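# Home all three axes using the teach pendant

## Task

Using the teach pendant, jog every one of the three axes until each sits at its own home mark.

## Robot and tools

ROBOT. Two UR7e-type arms, left_arm and right_arm, each ending in a 16-motor, four-digit hand with index, middle, ring and thumb. right_arm has a right hand and left_arm its mirror image. Calibrated bases in the scene frame: left_arm at (+0.025, +0.477, +0.033) m, right_arm at (-0.052, -0.442, +0.033) m. A camera stand sits on the floor behind the arms. Cameras, all 672x504: cam_high, cam_low, cam_left_wrist, cam_right_wrist.

FRAMES. Scene frame: origin at table-top height midway between the nominal bases, +z up, +x out over the table, left_arm on the +y side. Image sides do not match these names. Reported positions (m), quaternions (wxyz), velocities and move targets use the scene frame. Offsets are along each arm's current Hand target axes. Hand-point axes: +z runs along straightened fingers toward the tips, +y points out of the palm face, and +x crosses the palm away from the thumb on the right hand but toward the thumb on the left. Printed poses can be a few cm off.

ROW LAYOUT. One row is a single flat list of 48 numbers, each in [-1, 1], covering both arms even if only one moves: left dx, dy, dz, rx, ry, rz; left hand's 16 motor numbers; left current_limit, speed; then the same 24 for the right arm. Motor order per hand: index_mcp, index_abd, index_pip, index_dip, middle_mcp, middle_abd, middle_pip, middle_dip, ring_mcp, ring_abd, ring_pip, ring_dip, thumb_cmc, thumb_axl, thumb_mcp, thumb_ipl. The same order applies in hand_goal, hand_measured, hand_current_ma and hand_state.

POSE NUMBERS are offsets, not poses: measured from the arm's Hand target at the moment the action (or move) begins, along that target's axes. 1.0 equals 0.6 m of translation or 180 degrees of rotation; rx, ry, rz form one rotation vector. Sending six zeros re-requests the current Hand target. Repeating a nonzero offset moves the arm further. Orientation commands are clipped to 32 degrees from the measured orientation each step.

HAND NUMBERS are absolute goals, scaled linearly between each hinge's two stops; 0 is a real goal, not 'no change'. To keep a hand as it is, resend its hand_goal, hand_current_limit and hand_speed. Straight positions: _mcp -0.75, _abd 0.00, _pip -0.58, _dip -0.70, thumb_cmc -0.71, thumb_axl -0.68, thumb_mcp -0.23, thumb_ipl -0.17; toward +1 bends fingers toward the palm and swings the thumb in front of it. current_limit maps -1..+1 to 0..550 mA (floor 11 mA); speed sets goal travel at (speed+1)/2 of 8.5 rad/s. Initial values: +0.4 and -0.6; last sent values persist.

TOOLS.
execute_actions(actions, cameras): actions is a list of actions; each action is a table of 1 to 15 rows, one per 1/30 s step, a short table repeating its final row to fill 15. Every row in an action counts from the same start pose. Images return only for an empty actions list or when cameras names them (["all"], a list of names, or []).
move(target, speed, blend, stop_force, zero, blocking, cameras): straight-line hand paths. target is one 48-number row, or a list of up to 15 rows, each one's offsets taken from the same starting Hand targets. speed in m/s, 0.002 to 3.6, default 0.25 (turning up to twice that in rad/s), one value or one per target. blend in m rounds corners of a list; 0 stops at each. stop_force in N, 3 to 120, ends an arm's path when its wrist sensor feels that much push; unreliable while the hand rotates; omit it when backing off a contact. zero (default true) re-zeros the sensor first. blocking=false returns after about 0.5 s and cannot combine with stop_force. Moves cap at 10 s. The result adds a 'move:' line: done, off_target, moving, held or fault, plus limits=paced (pose clipped) or limits=held (steps withheld).
wait(seconds 0 to 10), stop() to brake a running move, zoom_image(camera, region [x0, y0, x1, y1] in pixels, at most 504 by 504), zero_wrist_force(arm), read_manual(section) for licence text only, finished_scene() to end irreversibly.

RESULTS. Per arm: end_effector_position, end_effector_quat_wxyz, velocities (omitted when joint velocities read 'within noise'), Hand target (the last commanded pose after clipping; the hand often settles short of it, and a further command, even zeros, asks for it again), Joint positions, Joint torques (include the arm's own weight; positive means toward larger joint angle), Wrist force and Wrist torque in the hand's own axes plus a peak line, and the hand lists: hand_goal, hand_measured, hand_current_ma, hand_state (moving, goal, blocked, overload), hand_current_limit, hand_speed. Warning lines: MOTOR HOT, HAND FAULT (later motion calls in the same reply are skipped), fault stops.

AVOID. Contact torque at the load limits (141 N m for the three big joints, 26.3 N m for each wrist joint) or roughly 150 N of outside force stops the arm for 10 s. Arms are stiff: aiming even slightly beyond a firm contact can fault, and faster touches hit harder. Keep the arms and hands apart; a clearance check helps but is not guaranteed. Do not route paths near an arm's own base. Finger motors running at 495 mA or more for 5 s shut down. Overheated motors (85 °C) brake the arm for 30 to 60 s. Nothing may fall or be left off the table; no slams, drops or hard pushes on fixed or heavy objects. The drive limits joint speed to 3.14 rad/s, so large moves may still be settling when a result arrives.

Each tool is called after "Call:" as a command line: name --argument value for each argument, lists and objects as JSON in quotes; but a table of rows of numbers goes row by row, as --pt "numbers of a row", without its own name.

## Session

Call:
execute_actions --actions '[]'

Scene clock: 0.00 s.
left_arm: end_effector_position=(+0.3772, +0.1257, +0.3432) hand_goal=(-0.754, +0.000, -0.576, -0.696, -0.754, +0.000, -0.576, -0.696, -0.754, +0.000, -0.576, -0.696, -0.714, -0.678, -0.226, -0.168) hand_measured=(-0.754, +0.000, -0.576, -0.696, -0.754, +0.000, -0.576, -0.696, -0.754, +0.000, -0.576, -0.696, -0.714, -0.678, -0.226, -0.168) hand_current_ma=(+0, +0, +0, +0, +0, +0, +0, +0, +0, +0, +0, +0, +0, +0, +0, +0) hand_state=(goal, goal, goal, goal, goal, goal, goal, goal, goal, goal, goal, goal, goal, goal, goal, goal) hand_current_limit=0.40 hand_speed=-0.60 end_effector_quat_wxyz=(-0.243, +0.932, -0.020, +0.269) | right_arm: end_effector_position=(+0.3973, -0.4283, +0.1346) hand_goal=(-0.754, +0.000, -0.576, -0.696, -0.754, +0.000, -0.576, -0.696, -0.754, +0.000, -0.576, -0.696, -0.714, -0.678, -0.226, -0.168) hand_measured=(-0.754, +0.000, -0.576, -0.696, -0.754, +0.000, -0.576, -0.696, -0.754, +0.000, -0.576, -0.696, -0.714, -0.678, -0.226, -0.168) hand_current_ma=(+0, +0, +0, +0, +0, +0, +0, +0, +0, +0, +0, +0, +0, +0, +0, +0) hand_state=(goal, goal, goal, goal, goal, goal, goal, goal, goal, goal, goal, goal, goal, goal, goal, goal) hand_current_limit=0.40 hand_speed=-0.60 end_effector_quat_wxyz=(-0.296, +0.852, +0.398, -0.169)
Joint positions: left_arm=[2.438 -1.391 -1.965 -1.255 2.306 0.907] | right_arm=[-0.253 -1.35 1.84 -1.395 -1.353 0.351]
Joint velocities: within noise
Joint torques (N m): no reading
Wrist force (N): no reading
Wrist torque (N m): no reading
Wrist force, peak (N): no reading
Hand target: left_arm +0.3772, +0.1257, +0.3432; -0.243, +0.932, -0.020, +0.269 | right_arm +0.3973, -0.4283, +0.1346; -0.296, +0.852, +0.398, -0.169

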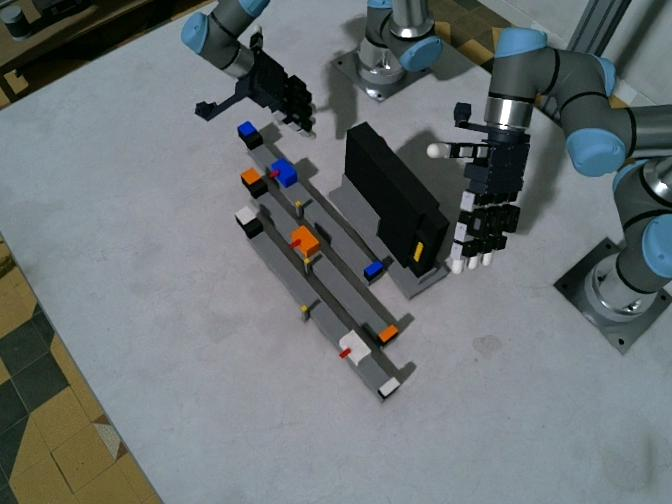

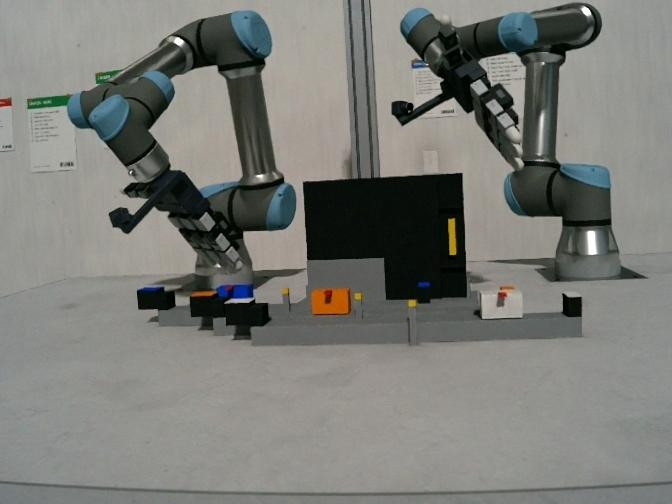

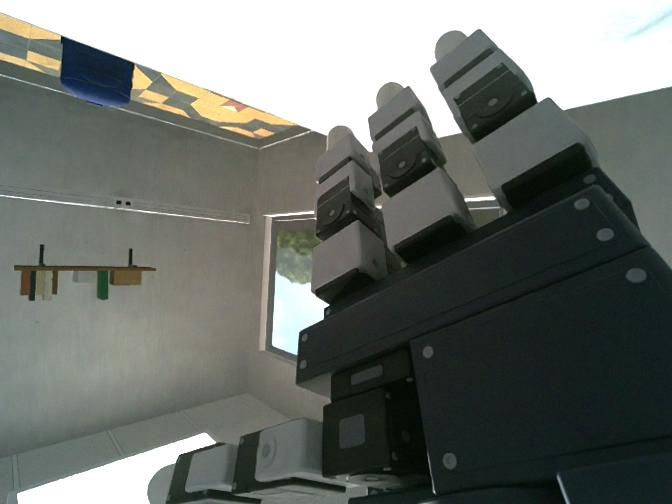

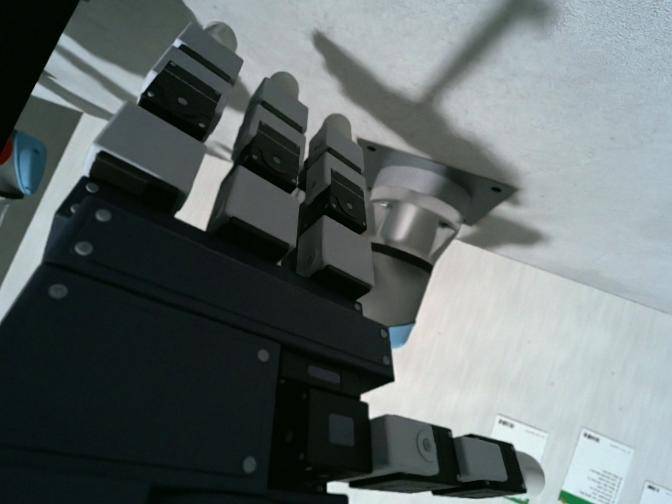

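Call:
zoom_image --camera "cam_high" --region '[200, 100, 460, 410]'

Call:
zoom_image --camera "cam_low" --region '[120, 160, 620, 360]'

Call:
zoom_image --camera "cam_high" --region '[330, 110, 460, 300]'

Scaled by 1.626 from the camera's 672x504 image, which has a finer 960x720 frame.

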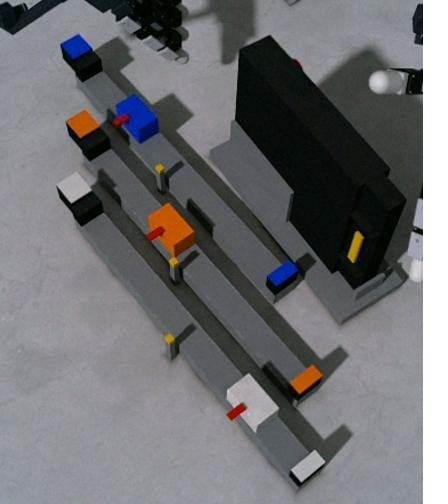

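Scaled by 1.008 from the camera's 672x504 image, which has a finer 960x720 frame.

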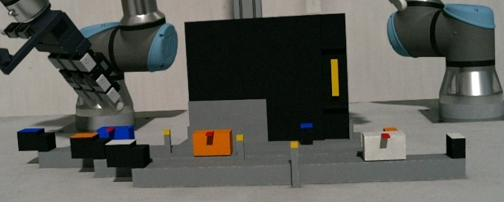

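Scaled by 2.653 from the camera's 672x504 image, which has a finer 960x720 frame.

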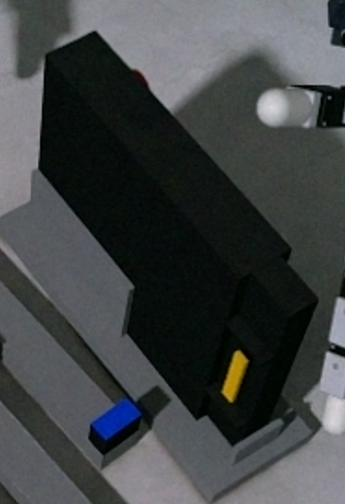

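Call:
move --pt "0 0 0 0 0 0 -0.754 0 -0.576 -0.696 -0.754 0 -0.576 -0.696 -0.754 0 -0.576 -0.696 -0.714 -0.678 -0.226 -0.168 0.4 -0.6 -0.0568 -0.4525 -0.1955 0 0 0 -0.754 0 -0.576 -0.696 0.205 0 0.591 0.174 0.205 0 0.591 0.174 -0.714 -0.678 -0.226 -0.168 0.4 -0.6" --pt "0 0 0 0 0 0 -0.754 0 -0.576 -0.696 -0.754 0 -0.576 -0.696 -0.754 0 -0.576 -0.696 -0.714 -0.678 -0.226 -0.168 0.4 -0.6 0.0042 -0.6018 -0.0322 0.0228 0.2793 0.2757 -0.754 0 -0.576 -0.696 0.205 0 0.591 0.174 0.205 0 0.591 0.174 -0.714 -0.678 -0.226 -0.168 0.4 -0.6" --speed 0.25 --blend '[0.05, 0]' --cameras '["all"]'

Scene clock: 103.03 s.
left_arm: end_effector_position=(+0.3772, +0.1257, +0.3432) hand_goal=(-0.754, +0.000, -0.576, -0.696, -0.754, +0.000, -0.576, -0.696, -0.754, +0.000, -0.576, -0.696, -0.714, -0.678, -0.226, -0.168) hand_measured=(-0.752, +0.000, -0.576, -0.696, -0.752, +0.000, -0.576, -0.696, -0.750, +0.000, -0.576, -0.696, -0.712, -0.678, -0.224, -0.168) hand_current_ma=(+0, +0, +0, +0, +0, +0, +0, +0, +0, +0, +0, +0, +0, +0, +0, +0) hand_state=(goal, goal, goal, goal, goal, goal, goal, goal, goal, goal, goal, goal, goal, goal, goal, goal) hand_current_limit=0.40 hand_speed=-0.60 end_effector_quat_wxyz=(-0.243, +0.932, -0.020, +0.269) | right_arm: end_effector_position=(+0.2006, -0.2499, +0.3800) hand_goal=(-0.754, +0.000, -0.576, -0.696, +0.204, +0.000, +0.590, +0.174, +0.204, +0.000, +0.590, +0.174, -0.714, -0.678, -0.226, -0.168) hand_measured=(-0.748, +0.000, -0.576, -0.696, +0.192, +0.000, +0.582, +0.172, +0.194, +0.000, +0.582, +0.172, -0.710, -0.678, -0.224, -0.168) hand_current_ma=(+12, +0, +0, +0, -27, +0, -12, -4, -20, +0, -11, -4, +7, +1, +2, +0) hand_state=(goal, goal, goal, goal, goal, goal, goal, goal, goal, goal, goal, goal, goal, goal, goal, goal) hand_current_limit=0.40 hand_speed=-0.60 end_effector_quat_wxyz=(-0.365, +0.916, -0.149, +0.079)
Joint positions: left_arm=[2.438 -1.391 -1.965 -1.255 2.306 0.907] | right_arm=[-0.151 -2.261 2.101 -1.604 -0.826 1.801]
Joint torques (N m): left_arm=[-1.03 14.85 22.97 2.98 1.35 0.03] | right_arm=[-8.72 1.84 -28.84 -4.13 2.3 2.49]
Wrist force (N): left_arm=[0.2 -0.1 -0.4] | right_arm=[-0.1 -0.5 0.5]
Wrist torque (N m): left_arm=[0.02 -0.02 0.00] | right_arm=[0.01 0.02 0.03]
Wrist force, peak (N): left_arm=[0.5 0.0 -0.7] | right_arm=[0.2 2.3 0.9]
Hand target: left_arm +0.3772, +0.1257, +0.3432; -0.243, +0.932, -0.020, +0.269 | right_arm +0.2006, -0.2499, +0.3800; -0.365, +0.916, -0.149, +0.079
Off the commanded pose: left_arm 0.000 m, 0 deg | right_arm 0.000 m, 0 deg.
move: done
camera_calibration:
cam_right_wrist: T_world_to_cam=[[-0.861617, -0.186641, -0.471997, 0.341173], [-0.479414, -0.00609627, 0.877568, -0.2913], [-0.166667, 0.982409, -0.0842254, 0.433], [0, 0, 0, 1]] pos_world=[0.226474, -0.363482, 0.453137]

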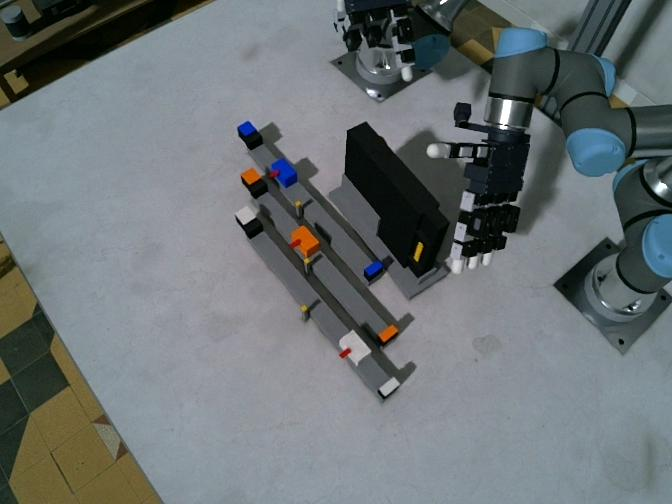

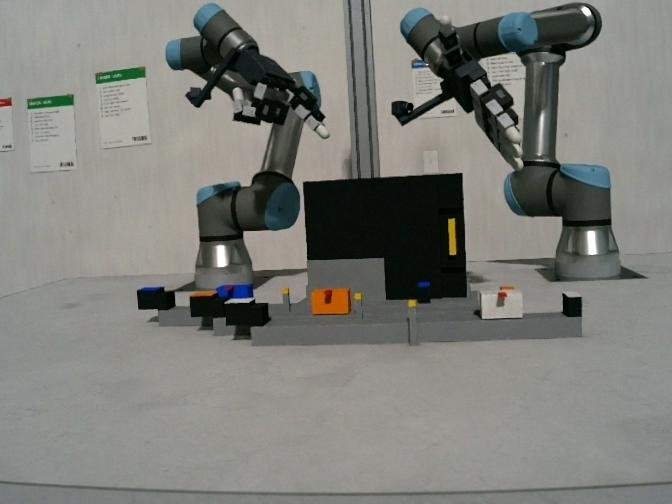

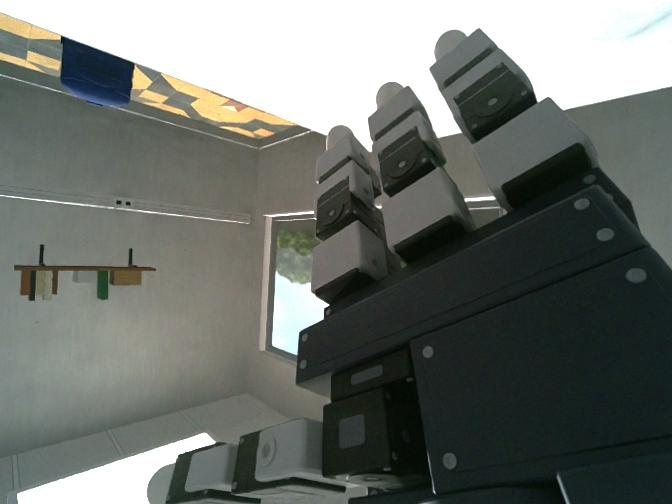

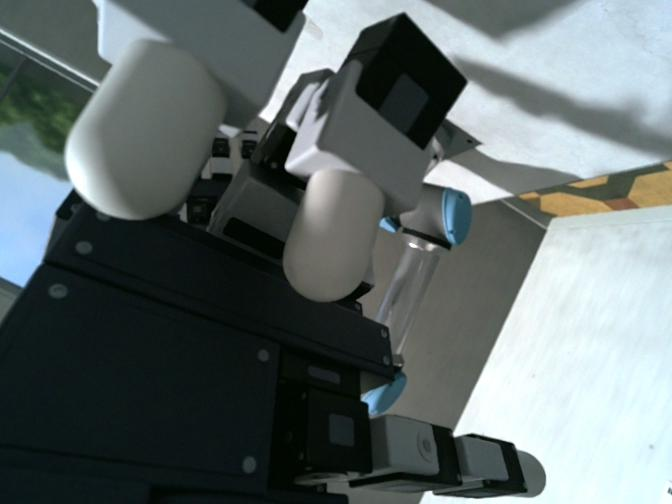

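Call:
move --target '[0,0,0,0,0,0,-0.754,0,-0.576,-0.696,-0.754,0,-0.576,-0.696,-0.754,0,-0.576,-0.696,-0.714,-0.678,-0.226,-0.168,0.4,-0.6,-0.2347,-0.0213,0.1937,0.0228,0.2793,0.2757,-0.754,0,-0.576,-0.696,-0.754,0,-0.576,-0.696,-0.754,0,-0.576,-0.696,-0.714,-0.678,-0.226,-0.168,0.4,-0.6]' --speed 0.25 --cameras '["all"]'

Scene clock: 115.43 s.
left_arm: end_effector_position=(+0.3772, +0.1257, +0.3432) hand_goal=(-0.754, +0.000, -0.576, -0.696, -0.754, +0.000, -0.576, -0.696, -0.754, +0.000, -0.576, -0.696, -0.714, -0.678, -0.226, -0.168) hand_measured=(-0.752, +0.000, -0.576, -0.696, -0.752, +0.000, -0.576, -0.696, -0.750, +0.000, -0.576, -0.696, -0.712, -0.678, -0.224, -0.168) hand_current_ma=(+0, +0, +0, +0, +0, +0, +0, +0, +0, +0, +0, +0, +0, +0, +0, +0) hand_state=(goal, goal, goal, goal, goal, goal, goal, goal, goal, goal, goal, goal, goal, goal, goal, goal) hand_current_limit=0.40 hand_speed=-0.60 end_effector_quat_wxyz=(-0.243, +0.932, -0.020, +0.269) | right_arm: end_effector_position=(+0.1000, -0.1196, +0.3001) hand_goal=(-0.754, +0.000, -0.576, -0.696, -0.754, +0.000, -0.576, -0.696, -0.754, +0.000, -0.576, -0.696, -0.714, -0.678, -0.226, -0.168) hand_measured=(-0.748, +0.000, -0.576, -0.696, -0.736, +0.000, -0.568, -0.692, -0.738, +0.000, -0.570, -0.692, -0.710, -0.678, -0.224, -0.168) hand_current_ma=(+12, +0, +0, +0, +44, +0, +12, +4, +34, +0, +11, +4, +7, +1, +2, +0) hand_state=(goal, goal, goal, goal, goal, goal, goal, goal, goal, goal, goal, goal, goal, goal, goal, goal) hand_current_limit=0.40 hand_speed=-0.60 end_effector_quat_wxyz=(-0.299, +0.641, -0.641, +0.298) end_effector_velocity=(+0.000, +0.000, +0.001) end_effector_angular_velocity=(+0.004, -0.002, -0.003)
Joint positions: left_arm=[2.438 -1.391 -1.965 -1.255 2.306 0.907] | right_arm=[1.028 -2.03 2.333 -2.439 -2.274 3.938]
Joint velocities: left_arm=[within noise] | right_arm=[0.001 -0.001 0 0.001 -0.002 0.005]
Joint torques (N m): left_arm=[-2.33 15.1 22.78 3.07 1.3 -0.03] | right_arm=[4.29 -5.86 -10.71 -2.55 -2.62 2.54]
Wrist force (N): left_arm=[0.1 -0.1 -0.2] | right_arm=[0.4 -0.7 -0.1]
Wrist torque (N m): left_arm=[0.00 -0.02 0.01] | right_arm=[-0.12 0.00 0.10]
Wrist force, peak (N): left_arm=[-0.1 0.0 -0.7] | right_arm=[0.6 -0.9 0.7]
Hand target: left_arm +0.3772, +0.1257, +0.3432; -0.243, +0.932, -0.020, +0.269 | right_arm +0.1000, -0.1196, +0.3000; -0.299, +0.641, -0.641, +0.298
Off the commanded pose: left_arm 0.000 m, 0 deg | right_arm 0.000 m, 0 deg.
move: done
camera_calibration:
cam_right_wrist: T_world_to_cam=[[-0.411888, 0.767551, -0.491135, 0.316034], [-0.259191, 0.418031, 0.870672, -0.237935], [0.873595, 0.485917, 0.0267608, 0.0848836], [0, 0, 0, 1]] pos_world=[-0.00565424, -0.184354, 0.360107]

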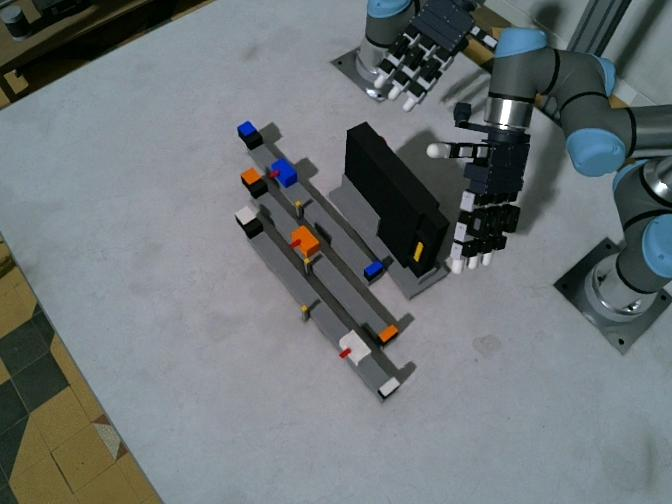

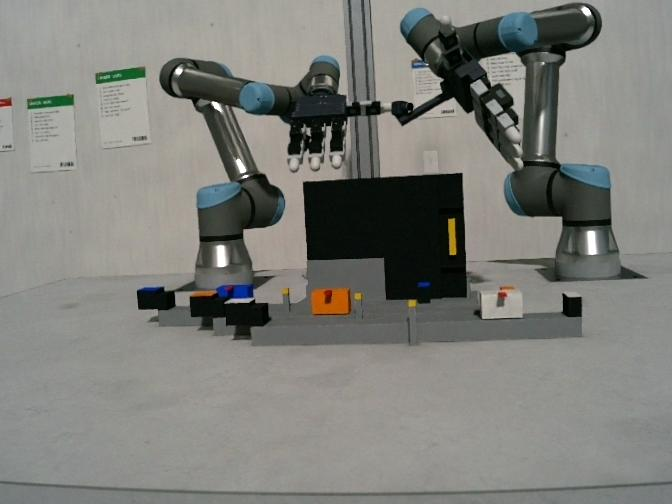

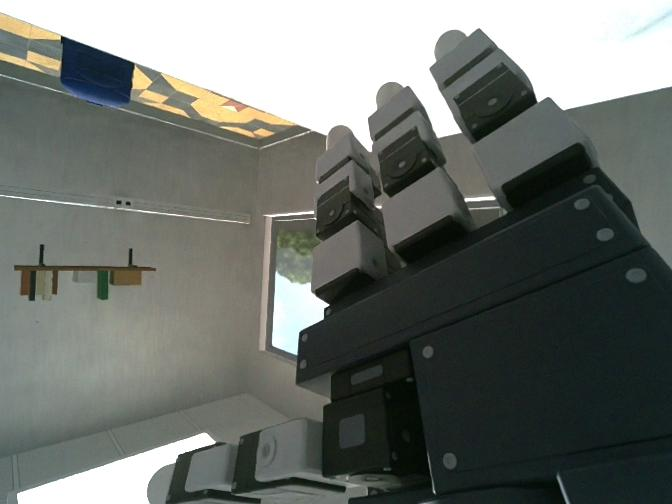

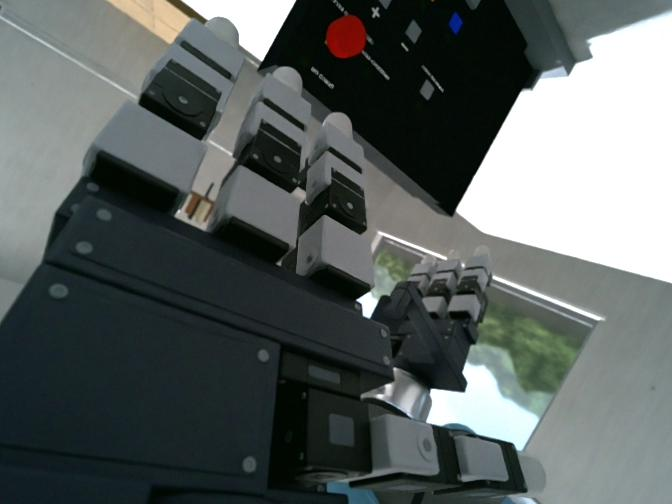

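Call:
zoom_image --camera "cam_right_wrist" --region '[240, 0, 560, 240]'

Scaled by 1.575 from the camera's 672x504 image, which has a finer 960x720 frame.

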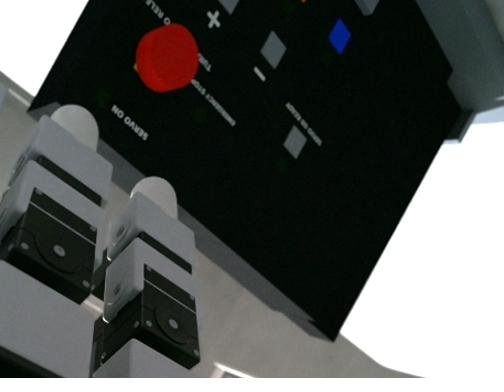

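Call:
move --target '[0,0,0,0,0,0,-0.754,0,-0.576,-0.696,-0.754,0,-0.576,-0.696,-0.754,0,-0.576,-0.696,-0.714,-0.678,-0.226,-0.168,0.4,-0.6,0.05,0.1875,0.1138,0,0,0,-0.754,0,-0.576,-0.696,-0.754,0,-0.576,-0.696,-0.754,0,-0.576,-0.696,-0.714,-0.678,-0.226,-0.168,0.4,-0.6]' --speed 0.2 --cameras '["cam_right_wrist", "cam_high"]'

Call:
zoom_image --camera "cam_right_wrist" --region '[240, 0, 620, 300]'

Scene clock: 124.47 s.
left_arm: end_effector_position=(+0.3772, +0.1257, +0.3432) hand_goal=(-0.754, +0.000, -0.576, -0.696, -0.754, +0.000, -0.576, -0.696, -0.754, +0.000, -0.576, -0.696, -0.714, -0.678, -0.226, -0.168) hand_measured=(-0.752, +0.000, -0.576, -0.696, -0.752, +0.000, -0.576, -0.696, -0.750, +0.000, -0.576, -0.696, -0.712, -0.678, -0.224, -0.168) hand_current_ma=(+0, +0, +0, +0, +0, +0, +0, +0, +0, +0, +0, +0, +0, +0, +0, +0) hand_state=(goal, goal, goal, goal, goal, goal, goal, goal, goal, goal, goal, goal, goal, goal, goal, goal) hand_current_limit=0.40 hand_speed=-0.60 end_effector_quat_wxyz=(-0.243, +0.932, -0.020, +0.269) | right_arm: end_effector_position=(+0.0798, -0.1495, +0.1701) hand_goal=(-0.754, +0.000, -0.576, -0.696, -0.754, +0.000, -0.576, -0.696, -0.754, +0.000, -0.576, -0.696, -0.714, -0.678, -0.226, -0.168) hand_measured=(-0.746, +0.000, -0.576, -0.696, -0.736, +0.000, -0.570, -0.692, -0.740, +0.000, -0.570, -0.692, -0.708, -0.678, -0.224, -0.168) hand_current_ma=(+14, +0, +0, +0, +43, +0, +11, +4, +32, +0, +10, +4, +8, +1, +2, +0) hand_state=(goal, goal, goal, goal, goal, goal, goal, goal, goal, goal, goal, goal, goal, goal, goal, goal) hand_current_limit=0.40 hand_speed=-0.60 end_effector_quat_wxyz=(-0.299, +0.641, -0.641, +0.298)
Joint positions: left_arm=[2.438 -1.391 -1.965 -1.255 2.306 0.907] | right_arm=[1.033 -1.895 2.65 -2.887 -2.277 3.944]
Joint torques (N m): left_arm=[-1.54 15.47 23.14 3.13 1.4 0.15] | right_arm=[-6.15 1.91 -9.31 -4.89 0.28 1.51]
Wrist force (N): left_arm=[0.2 -0.2 -0.3] | right_arm=[0.5 -0.6 0.2]
Wrist torque (N m): left_arm=[-0.01 -0.03 0.02] | right_arm=[-0.14 -0.05 0.08]
Wrist force, peak (N): left_arm=[0.3 0.5 -0.5] | right_arm=[-0.2 -3.0 -1.0]
Hand target: left_arm +0.3772, +0.1257, +0.3432; -0.243, +0.932, -0.020, +0.269 | right_arm +0.0798, -0.1495, +0.1700; -0.299, +0.641, -0.641, +0.298
Off the commanded pose: left_arm 0.000 m, 0 deg | right_arm 0.000 m, 0 deg.
move: done
camera_calibration:
cam_right_wrist: T_world_to_cam=[[-0.411874, 0.767515, -0.491203, 0.266775], [-0.259125, 0.418145, 0.870637, -0.117363], [0.873621, 0.485876, 0.026659, 0.120556], [0, 0, 0, 1]] pos_world=[-0.0258541, -0.214254, 0.230007]
Images, in order (width x height): cam_high 672x504, cam_right_wrist 672x504.

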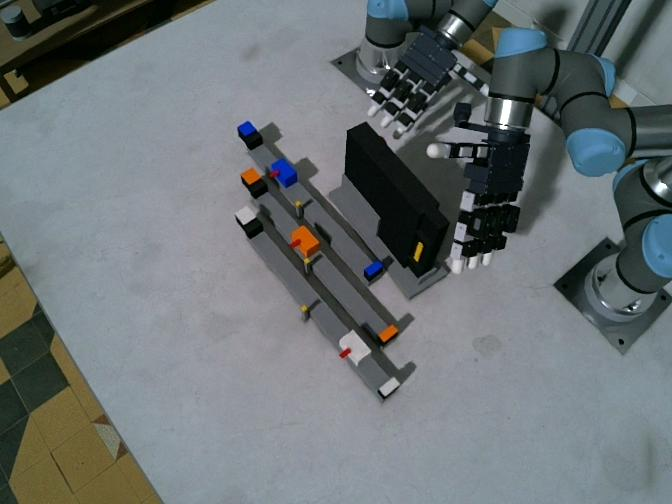

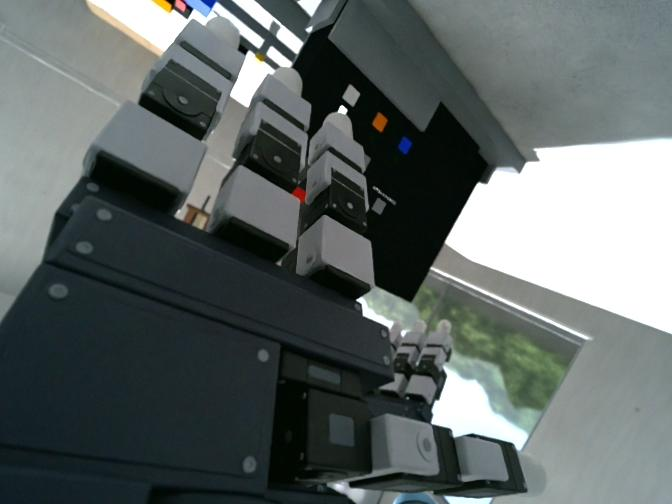

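Scaled by 1.326 from the camera's 672x504 image, which has a finer 960x720 frame.

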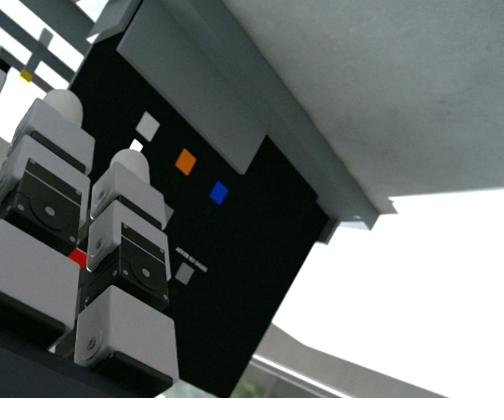

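Call:
move --target '[0,0,0,0,0,0,-0.754,0,-0.576,-0.696,-0.754,0,-0.576,-0.696,-0.754,0,-0.576,-0.696,-0.714,-0.678,-0.226,-0.168,0.4,-0.6,-0.133,0.0317,0.0658,0,0.1192,0.1,-0.754,0,-0.576,-0.696,-0.754,0,-0.576,-0.696,-0.754,0,-0.576,-0.696,-0.714,-0.678,-0.226,-0.168,0.4,-0.6]' --speed 0.2 --cameras '["cam_right_wrist", "cam_high"]'

Call:
zoom_image --camera "cam_right_wrist" --region '[240, 0, 620, 300]'

Scene clock: 135.73 s.
left_arm: end_effector_position=(+0.3772, +0.1257, +0.3432) hand_goal=(-0.754, +0.000, -0.576, -0.696, -0.754, +0.000, -0.576, -0.696, -0.754, +0.000, -0.576, -0.696, -0.714, -0.678, -0.226, -0.168) hand_measured=(-0.752, +0.000, -0.576, -0.696, -0.752, +0.000, -0.576, -0.696, -0.750, +0.000, -0.576, -0.696, -0.712, -0.678, -0.224, -0.168) hand_current_ma=(+0, +0, +0, +0, +0, +0, +0, +0, +0, +0, +0, +0, +0, +0, +0, +0) hand_state=(goal, goal, goal, goal, goal, goal, goal, goal, goal, goal, goal, goal, goal, goal, goal, goal) hand_current_limit=0.40 hand_speed=-0.60 end_effector_quat_wxyz=(-0.243, +0.932, -0.020, +0.269) | right_arm: end_effector_position=(+0.0976, -0.0696, +0.1301) hand_goal=(-0.754, +0.000, -0.576, -0.696, -0.754, +0.000, -0.576, -0.696, -0.754, +0.000, -0.576, -0.696, -0.714, -0.678, -0.226, -0.168) hand_measured=(-0.746, +0.000, -0.576, -0.696, -0.736, +0.000, -0.570, -0.692, -0.740, +0.000, -0.570, -0.692, -0.708, -0.678, -0.224, -0.168) hand_current_ma=(+14, +0, +0, +0, +43, +0, +11, +4, +32, +0, +10, +4, +8, +1, +2, +0) hand_state=(goal, goal, goal, goal, goal, goal, goal, goal, goal, goal, goal, goal, goal, goal, goal, goal) hand_current_limit=0.40 hand_speed=-0.60 end_effector_quat_wxyz=(+0.217, -0.468, +0.777, -0.361)
Joint positions: left_arm=[2.438 -1.391 -1.965 -1.255 2.306 0.907] | right_arm=[1.18 -1.564 2.318 -2.231 -2.438 4.835]
Joint torques (N m): left_arm=[-1.63 13.99 22.62 3.26 1.42 0.14] | right_arm=[-6.63 -20.23 -13.39 -0.87 -2.8 2.31]
Wrist force (N): left_arm=[0.2 0.0 -0.2] | right_arm=[0.0 -0.4 0.3]
Wrist torque (N m): left_arm=[0.02 -0.02 0.02] | right_arm=[-0.12 0.03 0.09]
Wrist force, peak (N): left_arm=[0.3 0.0 -0.7] | right_arm=[1.1 -1.0 0.2]
Hand target: left_arm +0.3772, +0.1257, +0.3432; -0.243, +0.932, -0.020, +0.269 | right_arm +0.0976, -0.0697, +0.1301; +0.217, -0.467, +0.777, -0.361
Off the commanded pose: left_arm 0.000 m, 0 deg | right_arm 0.000 m, 0 deg.
move: done
camera_calibration:
cam_right_wrist: T_world_to_cam=[[-0.00371283, 0.870729, -0.49175, 0.160574], [-0.0319134, 0.4914, 0.870349, -0.128373], [0.999484, 0.0189249, 0.0259634, 0.0225162], [0, 0, 0, 1]] pos_world=[-0.0260052, -0.0771603, 0.190107]
Images, in order (width x height): cam_high 672x504, cam_right_wrist 672x504.

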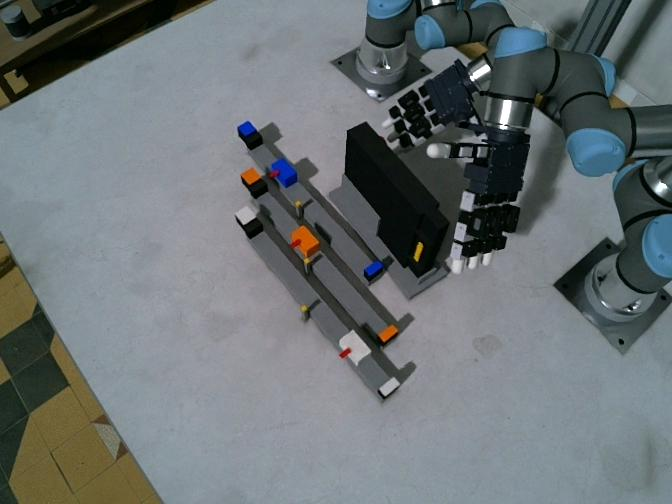

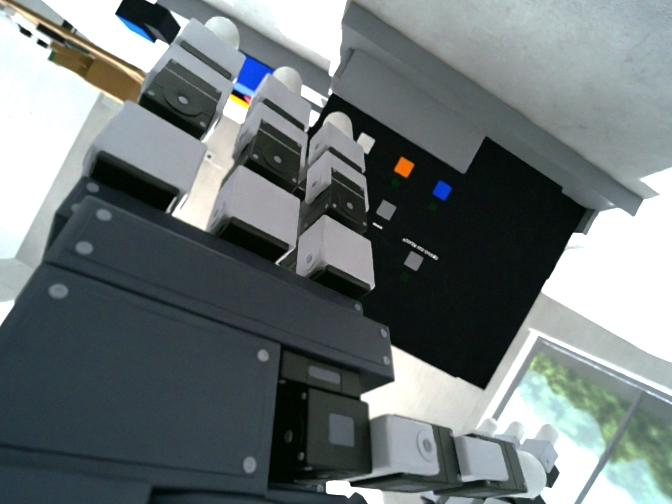

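Scaled by 1.326 from the camera's 672x504 image, which has a finer 960x720 frame.

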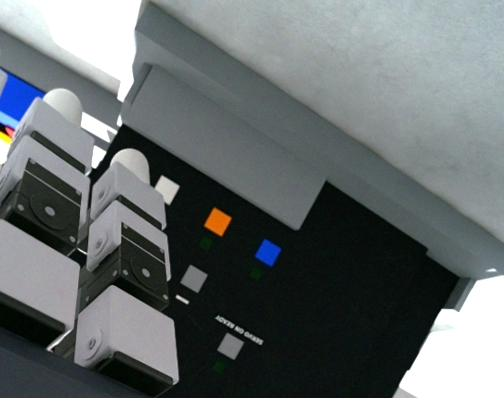

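Call:
zoom_image --camera "cam_right_wrist" --region '[330, 110, 490, 290]'

Scaled by 2.800 from the camera's 672x504 image, which has a finer 960x720 frame.

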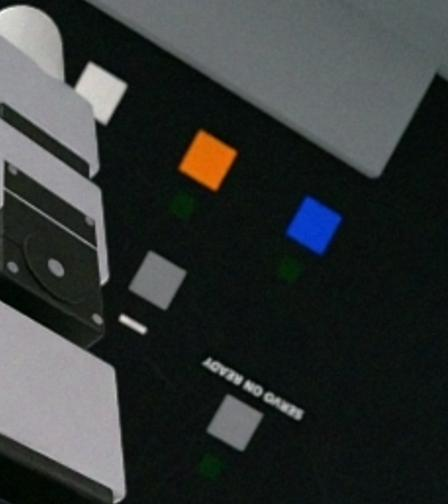

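Call:
move --target '[0,0,0,0,0,0,-0.754,0,-0.576,-0.696,-0.754,0,-0.576,-0.696,-0.754,0,-0.576,-0.696,-0.714,-0.678,-0.226,-0.168,0.4,-0.6,0.1913,-0.0655,0.078,0,0,0,-0.754,0,-0.576,-0.696,-0.754,0,-0.576,-0.696,-0.754,0,-0.576,-0.696,-0.714,-0.678,-0.226,-0.168,0.4,-0.6]' --speed 0.2 --cameras '["cam_right_wrist", "cam_high"]'

Call:
zoom_image --camera "cam_right_wrist" --region '[300, 0, 672, 300]'

Scene clock: 145.37 s.
left_arm: end_effector_position=(+0.3772, +0.1257, +0.3432) hand_goal=(-0.754, +0.000, -0.576, -0.696, -0.754, +0.000, -0.576, -0.696, -0.754, +0.000, -0.576, -0.696, -0.714, -0.678, -0.226, -0.168) hand_measured=(-0.752, +0.000, -0.576, -0.696, -0.752, +0.000, -0.576, -0.696, -0.750, +0.000, -0.576, -0.696, -0.712, -0.678, -0.224, -0.168) hand_current_ma=(+0, +0, +0, +0, +0, +0, +0, +0, +0, +0, +0, +0, +0, +0, +0, +0) hand_state=(goal, goal, goal, goal, goal, goal, goal, goal, goal, goal, goal, goal, goal, goal, goal, goal) hand_current_limit=0.40 hand_speed=-0.60 end_effector_quat_wxyz=(-0.243, +0.932, -0.020, +0.269) | right_arm: end_effector_position=(+0.0979, -0.1996, +0.1300) hand_goal=(-0.754, +0.000, -0.576, -0.696, -0.754, +0.000, -0.576, -0.696, -0.754, +0.000, -0.576, -0.696, -0.714, -0.678, -0.226, -0.168) hand_measured=(-0.746, +0.000, -0.576, -0.696, -0.736, +0.000, -0.570, -0.692, -0.740, +0.000, -0.570, -0.692, -0.708, -0.678, -0.224, -0.168) hand_current_ma=(+14, +0, +0, +0, +43, +0, +11, +4, +32, +0, +10, +4, +8, +1, +2, +0) hand_state=(goal, goal, goal, goal, goal, goal, goal, goal, goal, goal, goal, goal, goal, goal, goal, goal) hand_current_limit=0.40 hand_speed=-0.60 end_effector_quat_wxyz=(+0.217, -0.467, +0.777, -0.361)
Joint positions: left_arm=[2.438 -1.391 -1.965 -1.255 2.306 0.907] | right_arm=[0.98 -1.897 2.655 -2.471 -2.433 4.526]
Joint torques (N m): left_arm=[-0.51 14.29 23.11 3.28 1.43 0.1] | right_arm=[-3.45 -12.91 -8.88 -1.9 -2.59 -0.85]
Wrist force (N): left_arm=[0.1 -0.1 -0.1] | right_arm=[0.0 -0.8 -0.3]
Wrist torque (N m): left_arm=[0.00 -0.02 0.01] | right_arm=[-0.13 0.00 0.01]
Wrist force, peak (N): left_arm=[0.3 0.0 -0.8] | right_arm=[1.7 -1.2 0.6]
Hand target: left_arm +0.3772, +0.1257, +0.3432; -0.243, +0.932, -0.020, +0.269 | right_arm +0.0978, -0.1997, +0.1300; +0.217, -0.467, +0.777, -0.361
Off the commanded pose: left_arm 0.000 m, 0 deg | right_arm 0.000 m, 0 deg.
move: done
camera_calibration:
cam_right_wrist: T_world_to_cam=[[-0.00331918, 0.870803, -0.491621, 0.273723], [-0.0317997, 0.491283, 0.870419, -0.0644287], [0.999489, 0.0185225, 0.0260606, 0.0245783], [0, 0, 0, 1]] pos_world=[-0.025706, -0.207161, 0.190007]
Images, in order (width x height): cam_high 672x504, cam_right_wrist 672x504.

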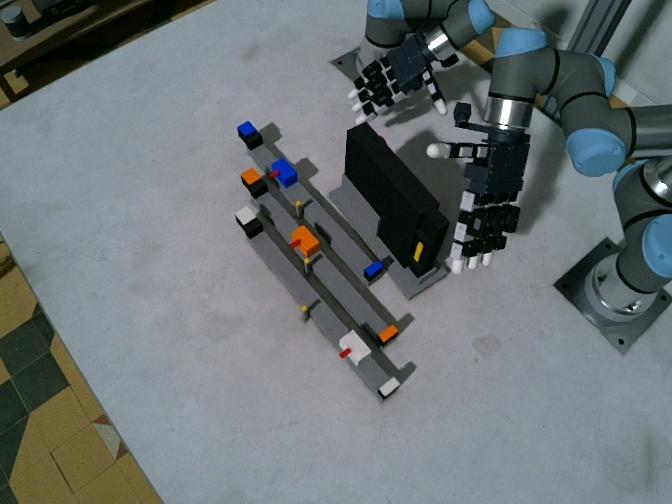

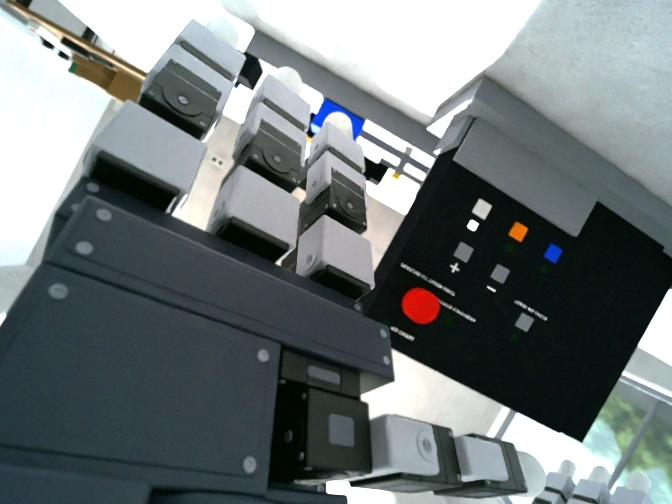

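Scaled by 1.355 from the camera's 672x504 image, which has a finer 960x720 frame.

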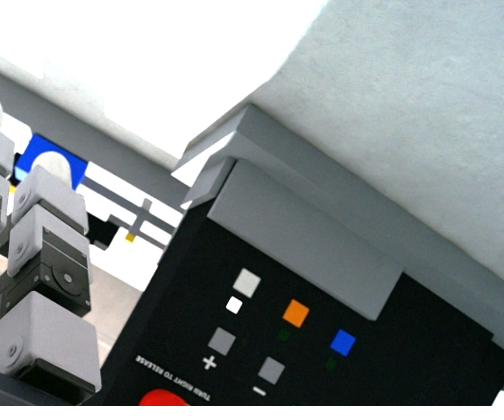

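Call:
zoom_image --camera "cam_right_wrist" --region '[370, 180, 580, 360]'

Call:
zoom_image --camera "cam_right_wrist" --region '[370, 230, 490, 350]'

Scaled by 2.400 from the camera's 672x504 image, which has a finer 960x720 frame.

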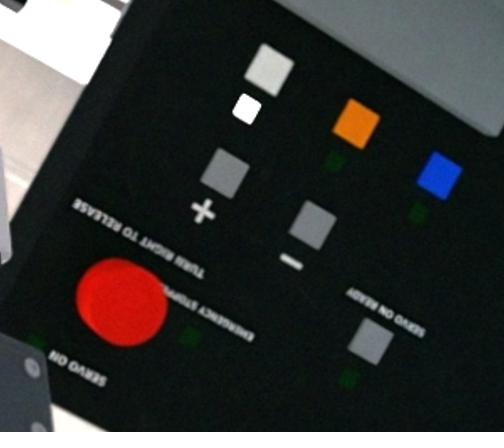

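Scaled by 4.200 from the camera's 672x504 image, which has a finer 960x720 frame.

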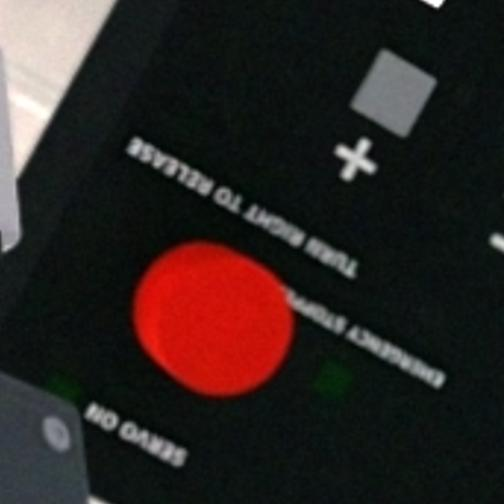

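Call:
zoom_image --camera "cam_high" --region '[390, 200, 470, 300]'

Call:
execute_actions --actions '[]' --cameras '["cam_low", "cam_high"]'

Call:
zoom_image --camera "cam_low" --region '[420, 170, 480, 310]'

Scaled by 5.040 from the camera's 672x504 image, which has a finer 960x720 frame.

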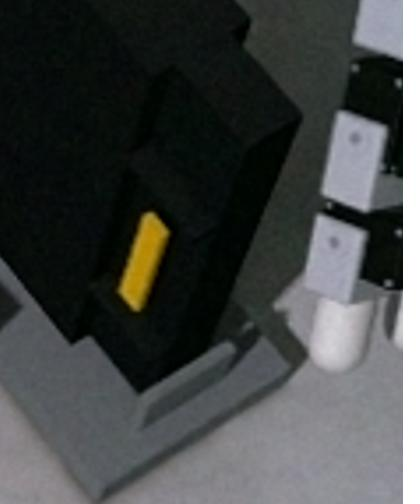

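Scene clock: 189.17 s.
left_arm: end_effector_position=(+0.3772, +0.1257, +0.3432) hand_goal=(-0.754, +0.000, -0.576, -0.696, -0.754, +0.000, -0.576, -0.696, -0.754, +0.000, -0.576, -0.696, -0.714, -0.678, -0.226, -0.168) hand_measured=(-0.752, +0.000, -0.576, -0.696, -0.752, +0.000, -0.576, -0.696, -0.750, +0.000, -0.576, -0.696, -0.712, -0.678, -0.224, -0.168) hand_current_ma=(+0, +0, +0, +0, +0, +0, +0, +0, +0, +0, +0, +0, +0, +0, +0, +0) hand_state=(goal, goal, goal, goal, goal, goal, goal, goal, goal, goal, goal, goal, goal, goal, goal, goal) hand_current_limit=0.40 hand_speed=-0.60 end_effector_quat_wxyz=(-0.243, +0.932, -0.020, +0.269) | right_arm: end_effector_position=(+0.0978, -0.1997, +0.1300) hand_goal=(-0.754, +0.000, -0.576, -0.696, -0.754, +0.000, -0.576, -0.696, -0.754, +0.000, -0.576, -0.696, -0.714, -0.678, -0.226, -0.168) hand_measured=(-0.746, +0.000, -0.576, -0.696, -0.736, +0.000, -0.570, -0.692, -0.740, +0.000, -0.570, -0.692, -0.708, -0.678, -0.224, -0.168) hand_current_ma=(+14, +0, +0, +0, +43, +0, +11, +4, +32, +0, +10, +4, +8, +1, +2, +0) hand_state=(goal, goal, goal, goal, goal, goal, goal, goal, goal, goal, goal, goal, goal, goal, goal, goal) hand_current_limit=0.40 hand_speed=-0.60 end_effector_quat_wxyz=(+0.217, -0.467, +0.777, -0.361)
Joint positions: left_arm=[2.438 -1.391 -1.965 -1.255 2.306 0.907] | right_arm=[0.98 -1.897 2.655 -2.471 -2.433 4.526]
Joint velocities: within noise
Joint torques (N m): left_arm=[-1.35 14.46 23.31 3.17 1.43 0.07] | right_arm=[-5.49 -13.69 -6.54 -4.76 -2.72 -2.43]
Wrist force (N): left_arm=[0.1 -0.3 -0.1] | right_arm=[0.0 -0.8 -0.1]
Wrist torque (N m): left_arm=[-0.03 0.00 0.01] | right_arm=[-0.14 -0.02 0.03]
Wrist force, peak (N): left_arm=[0.2 0.3 -0.6] | right_arm=[-0.1 -1.1 -0.4]
Hand target: left_arm +0.3772, +0.1257, +0.3432; -0.243, +0.932, -0.020, +0.269 | right_arm +0.0978, -0.1997, +0.1300; +0.217, -0.467, +0.777, -0.361
Off the commanded pose: left_arm 0.000 m, 0 deg | right_arm 0.000 m, 0 deg.
Images, in order (width x height): cam_high 672x504, cam_low 672x504.

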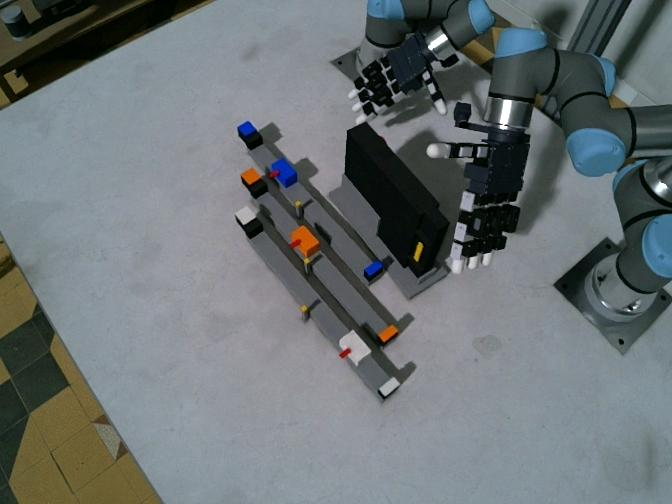

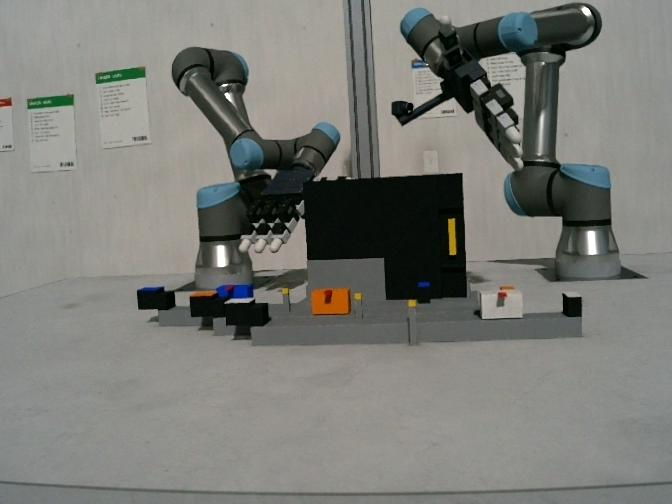

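Scaled by 3.600 from the camera's 672x504 image, which has a finer 960x720 frame.

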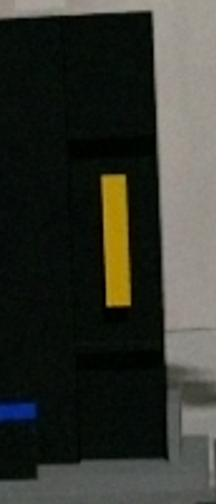

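Call:
move --target '[0,0,0,0,0,0,-0.754,0,-0.576,-0.696,-0.754,0,-0.576,-0.696,-0.754,0,-0.576,-0.696,-0.714,-0.678,-0.226,-0.168,0.4,-0.6,-0.3295,0.078,-0.071,0.055,-0.0956,-0.0669,-0.99,0,-0.576,-0.696,-0.99,0,0.299,0.174,-0.99,0,0.299,0.174,-0.714,-0.678,0.674,-0.168,0.4,-0.6]' --speed 0.15 --cameras '["cam_right_wrist", "cam_high"]'

Call:
zoom_image --camera "cam_right_wrist" --region '[240, 40, 480, 280]'

Scene clock: 262.73 s.
left_arm: end_effector_position=(+0.3772, +0.1257, +0.3432) hand_goal=(-0.754, +0.000, -0.576, -0.696, -0.754, +0.000, -0.576, -0.696, -0.754, +0.000, -0.576, -0.696, -0.714, -0.678, -0.226, -0.168) hand_measured=(-0.752, +0.000, -0.576, -0.696, -0.752, +0.000, -0.576, -0.696, -0.750, +0.000, -0.576, -0.696, -0.712, -0.678, -0.224, -0.168) hand_current_ma=(+0, +0, +0, +0, +0, +0, +0, +0, +0, +0, +0, +0, +0, +0, +0, +0) hand_state=(goal, goal, goal, goal, goal, goal, goal, goal, goal, goal, goal, goal, goal, goal, goal, goal) hand_current_limit=0.40 hand_speed=-0.60 end_effector_quat_wxyz=(-0.243, +0.932, -0.020, +0.269) | right_arm: end_effector_position=(+0.1350, +0.0043, +0.1216) hand_goal=(-0.990, +0.000, -0.576, -0.696, -0.990, +0.000, +0.298, +0.174, -0.990, +0.000, +0.298, +0.174, -0.714, -0.678, +0.674, -0.168) hand_measured=(-0.968, +0.000, -0.576, -0.696, -0.970, +0.000, +0.296, +0.170, -0.974, +0.000, +0.296, +0.170, -0.708, -0.676, +0.660, -0.168) hand_current_ma=(+56, +0, +0, +0, +50, +0, -3, -5, +38, +0, -3, -5, +8, +2, -38, +0) hand_state=(blocked, goal, goal, goal, blocked, goal, goal, goal, goal, goal, goal, goal, goal, goal, goal, goal) hand_current_limit=0.40 hand_speed=-0.60 end_effector_quat_wxyz=(+0.331, -0.574, +0.649, -0.374)
Joint positions: left_arm=[2.438 -1.391 -1.965 -1.255 2.306 0.907] | right_arm=[1.218 -1.279 2.287 -2.981 -2.565 4.244]
Joint torques (N m): left_arm=[-1.38 15.65 23.19 3.37 1.42 0.08] | right_arm=[-6.67 -20.83 -17.32 -2.2 -0.69 0.62]
Wrist force (N): left_arm=[0.1 -0.2 -0.3] | right_arm=[-0.1 -0.2 0.6]
Wrist torque (N m): left_arm=[0.00 -0.01 0.01] | right_arm=[-0.15 0.04 0.05]
Wrist force, peak (N): left_arm=[0.5 0.3 -0.7] | right_arm=[-1.8 -0.1 1.0]
Hand target: left_arm +0.3772, +0.1257, +0.3432; -0.243, +0.932, -0.020, +0.269 | right_arm +0.1350, +0.0044, +0.1216; +0.331, -0.574, +0.649, -0.374
Off the commanded pose: left_arm 0.000 m, 0 deg | right_arm 0.000 m, 0 deg.
move: done
camera_calibration:
cam_right_wrist: T_world_to_cam=[[-0.223743, 0.801092, -0.555148, 0.129911], [-0.352048, 0.464707, 0.812471, -0.105849], [0.908846, 0.377224, 0.178048, -0.0238105], [0, 0, 0, 1]] pos_world=[0.0134429, -0.0458998, 0.162358]
Images, in order (width x height): cam_high 672x504, cam_right_wrist 672x504.

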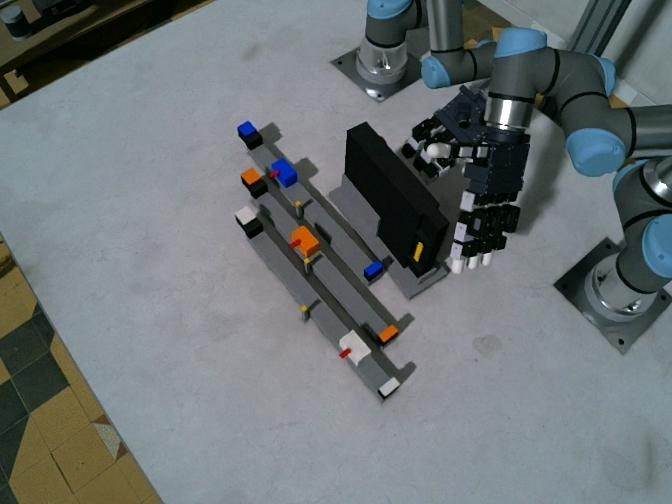

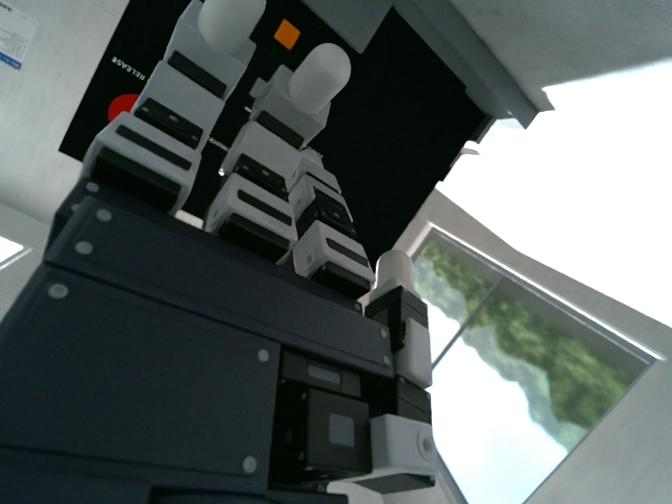

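Scaled by 2.100 from the camera's 672x504 image, which has a finer 960x720 frame.

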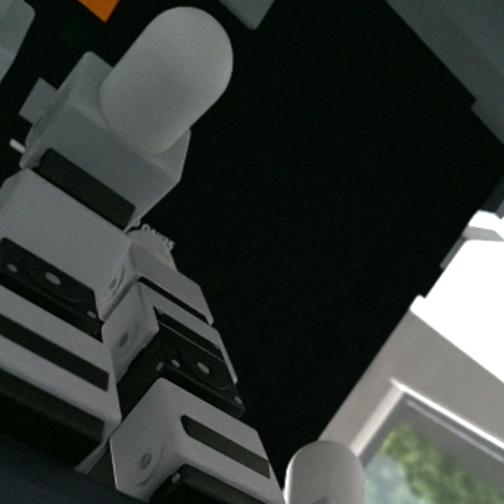

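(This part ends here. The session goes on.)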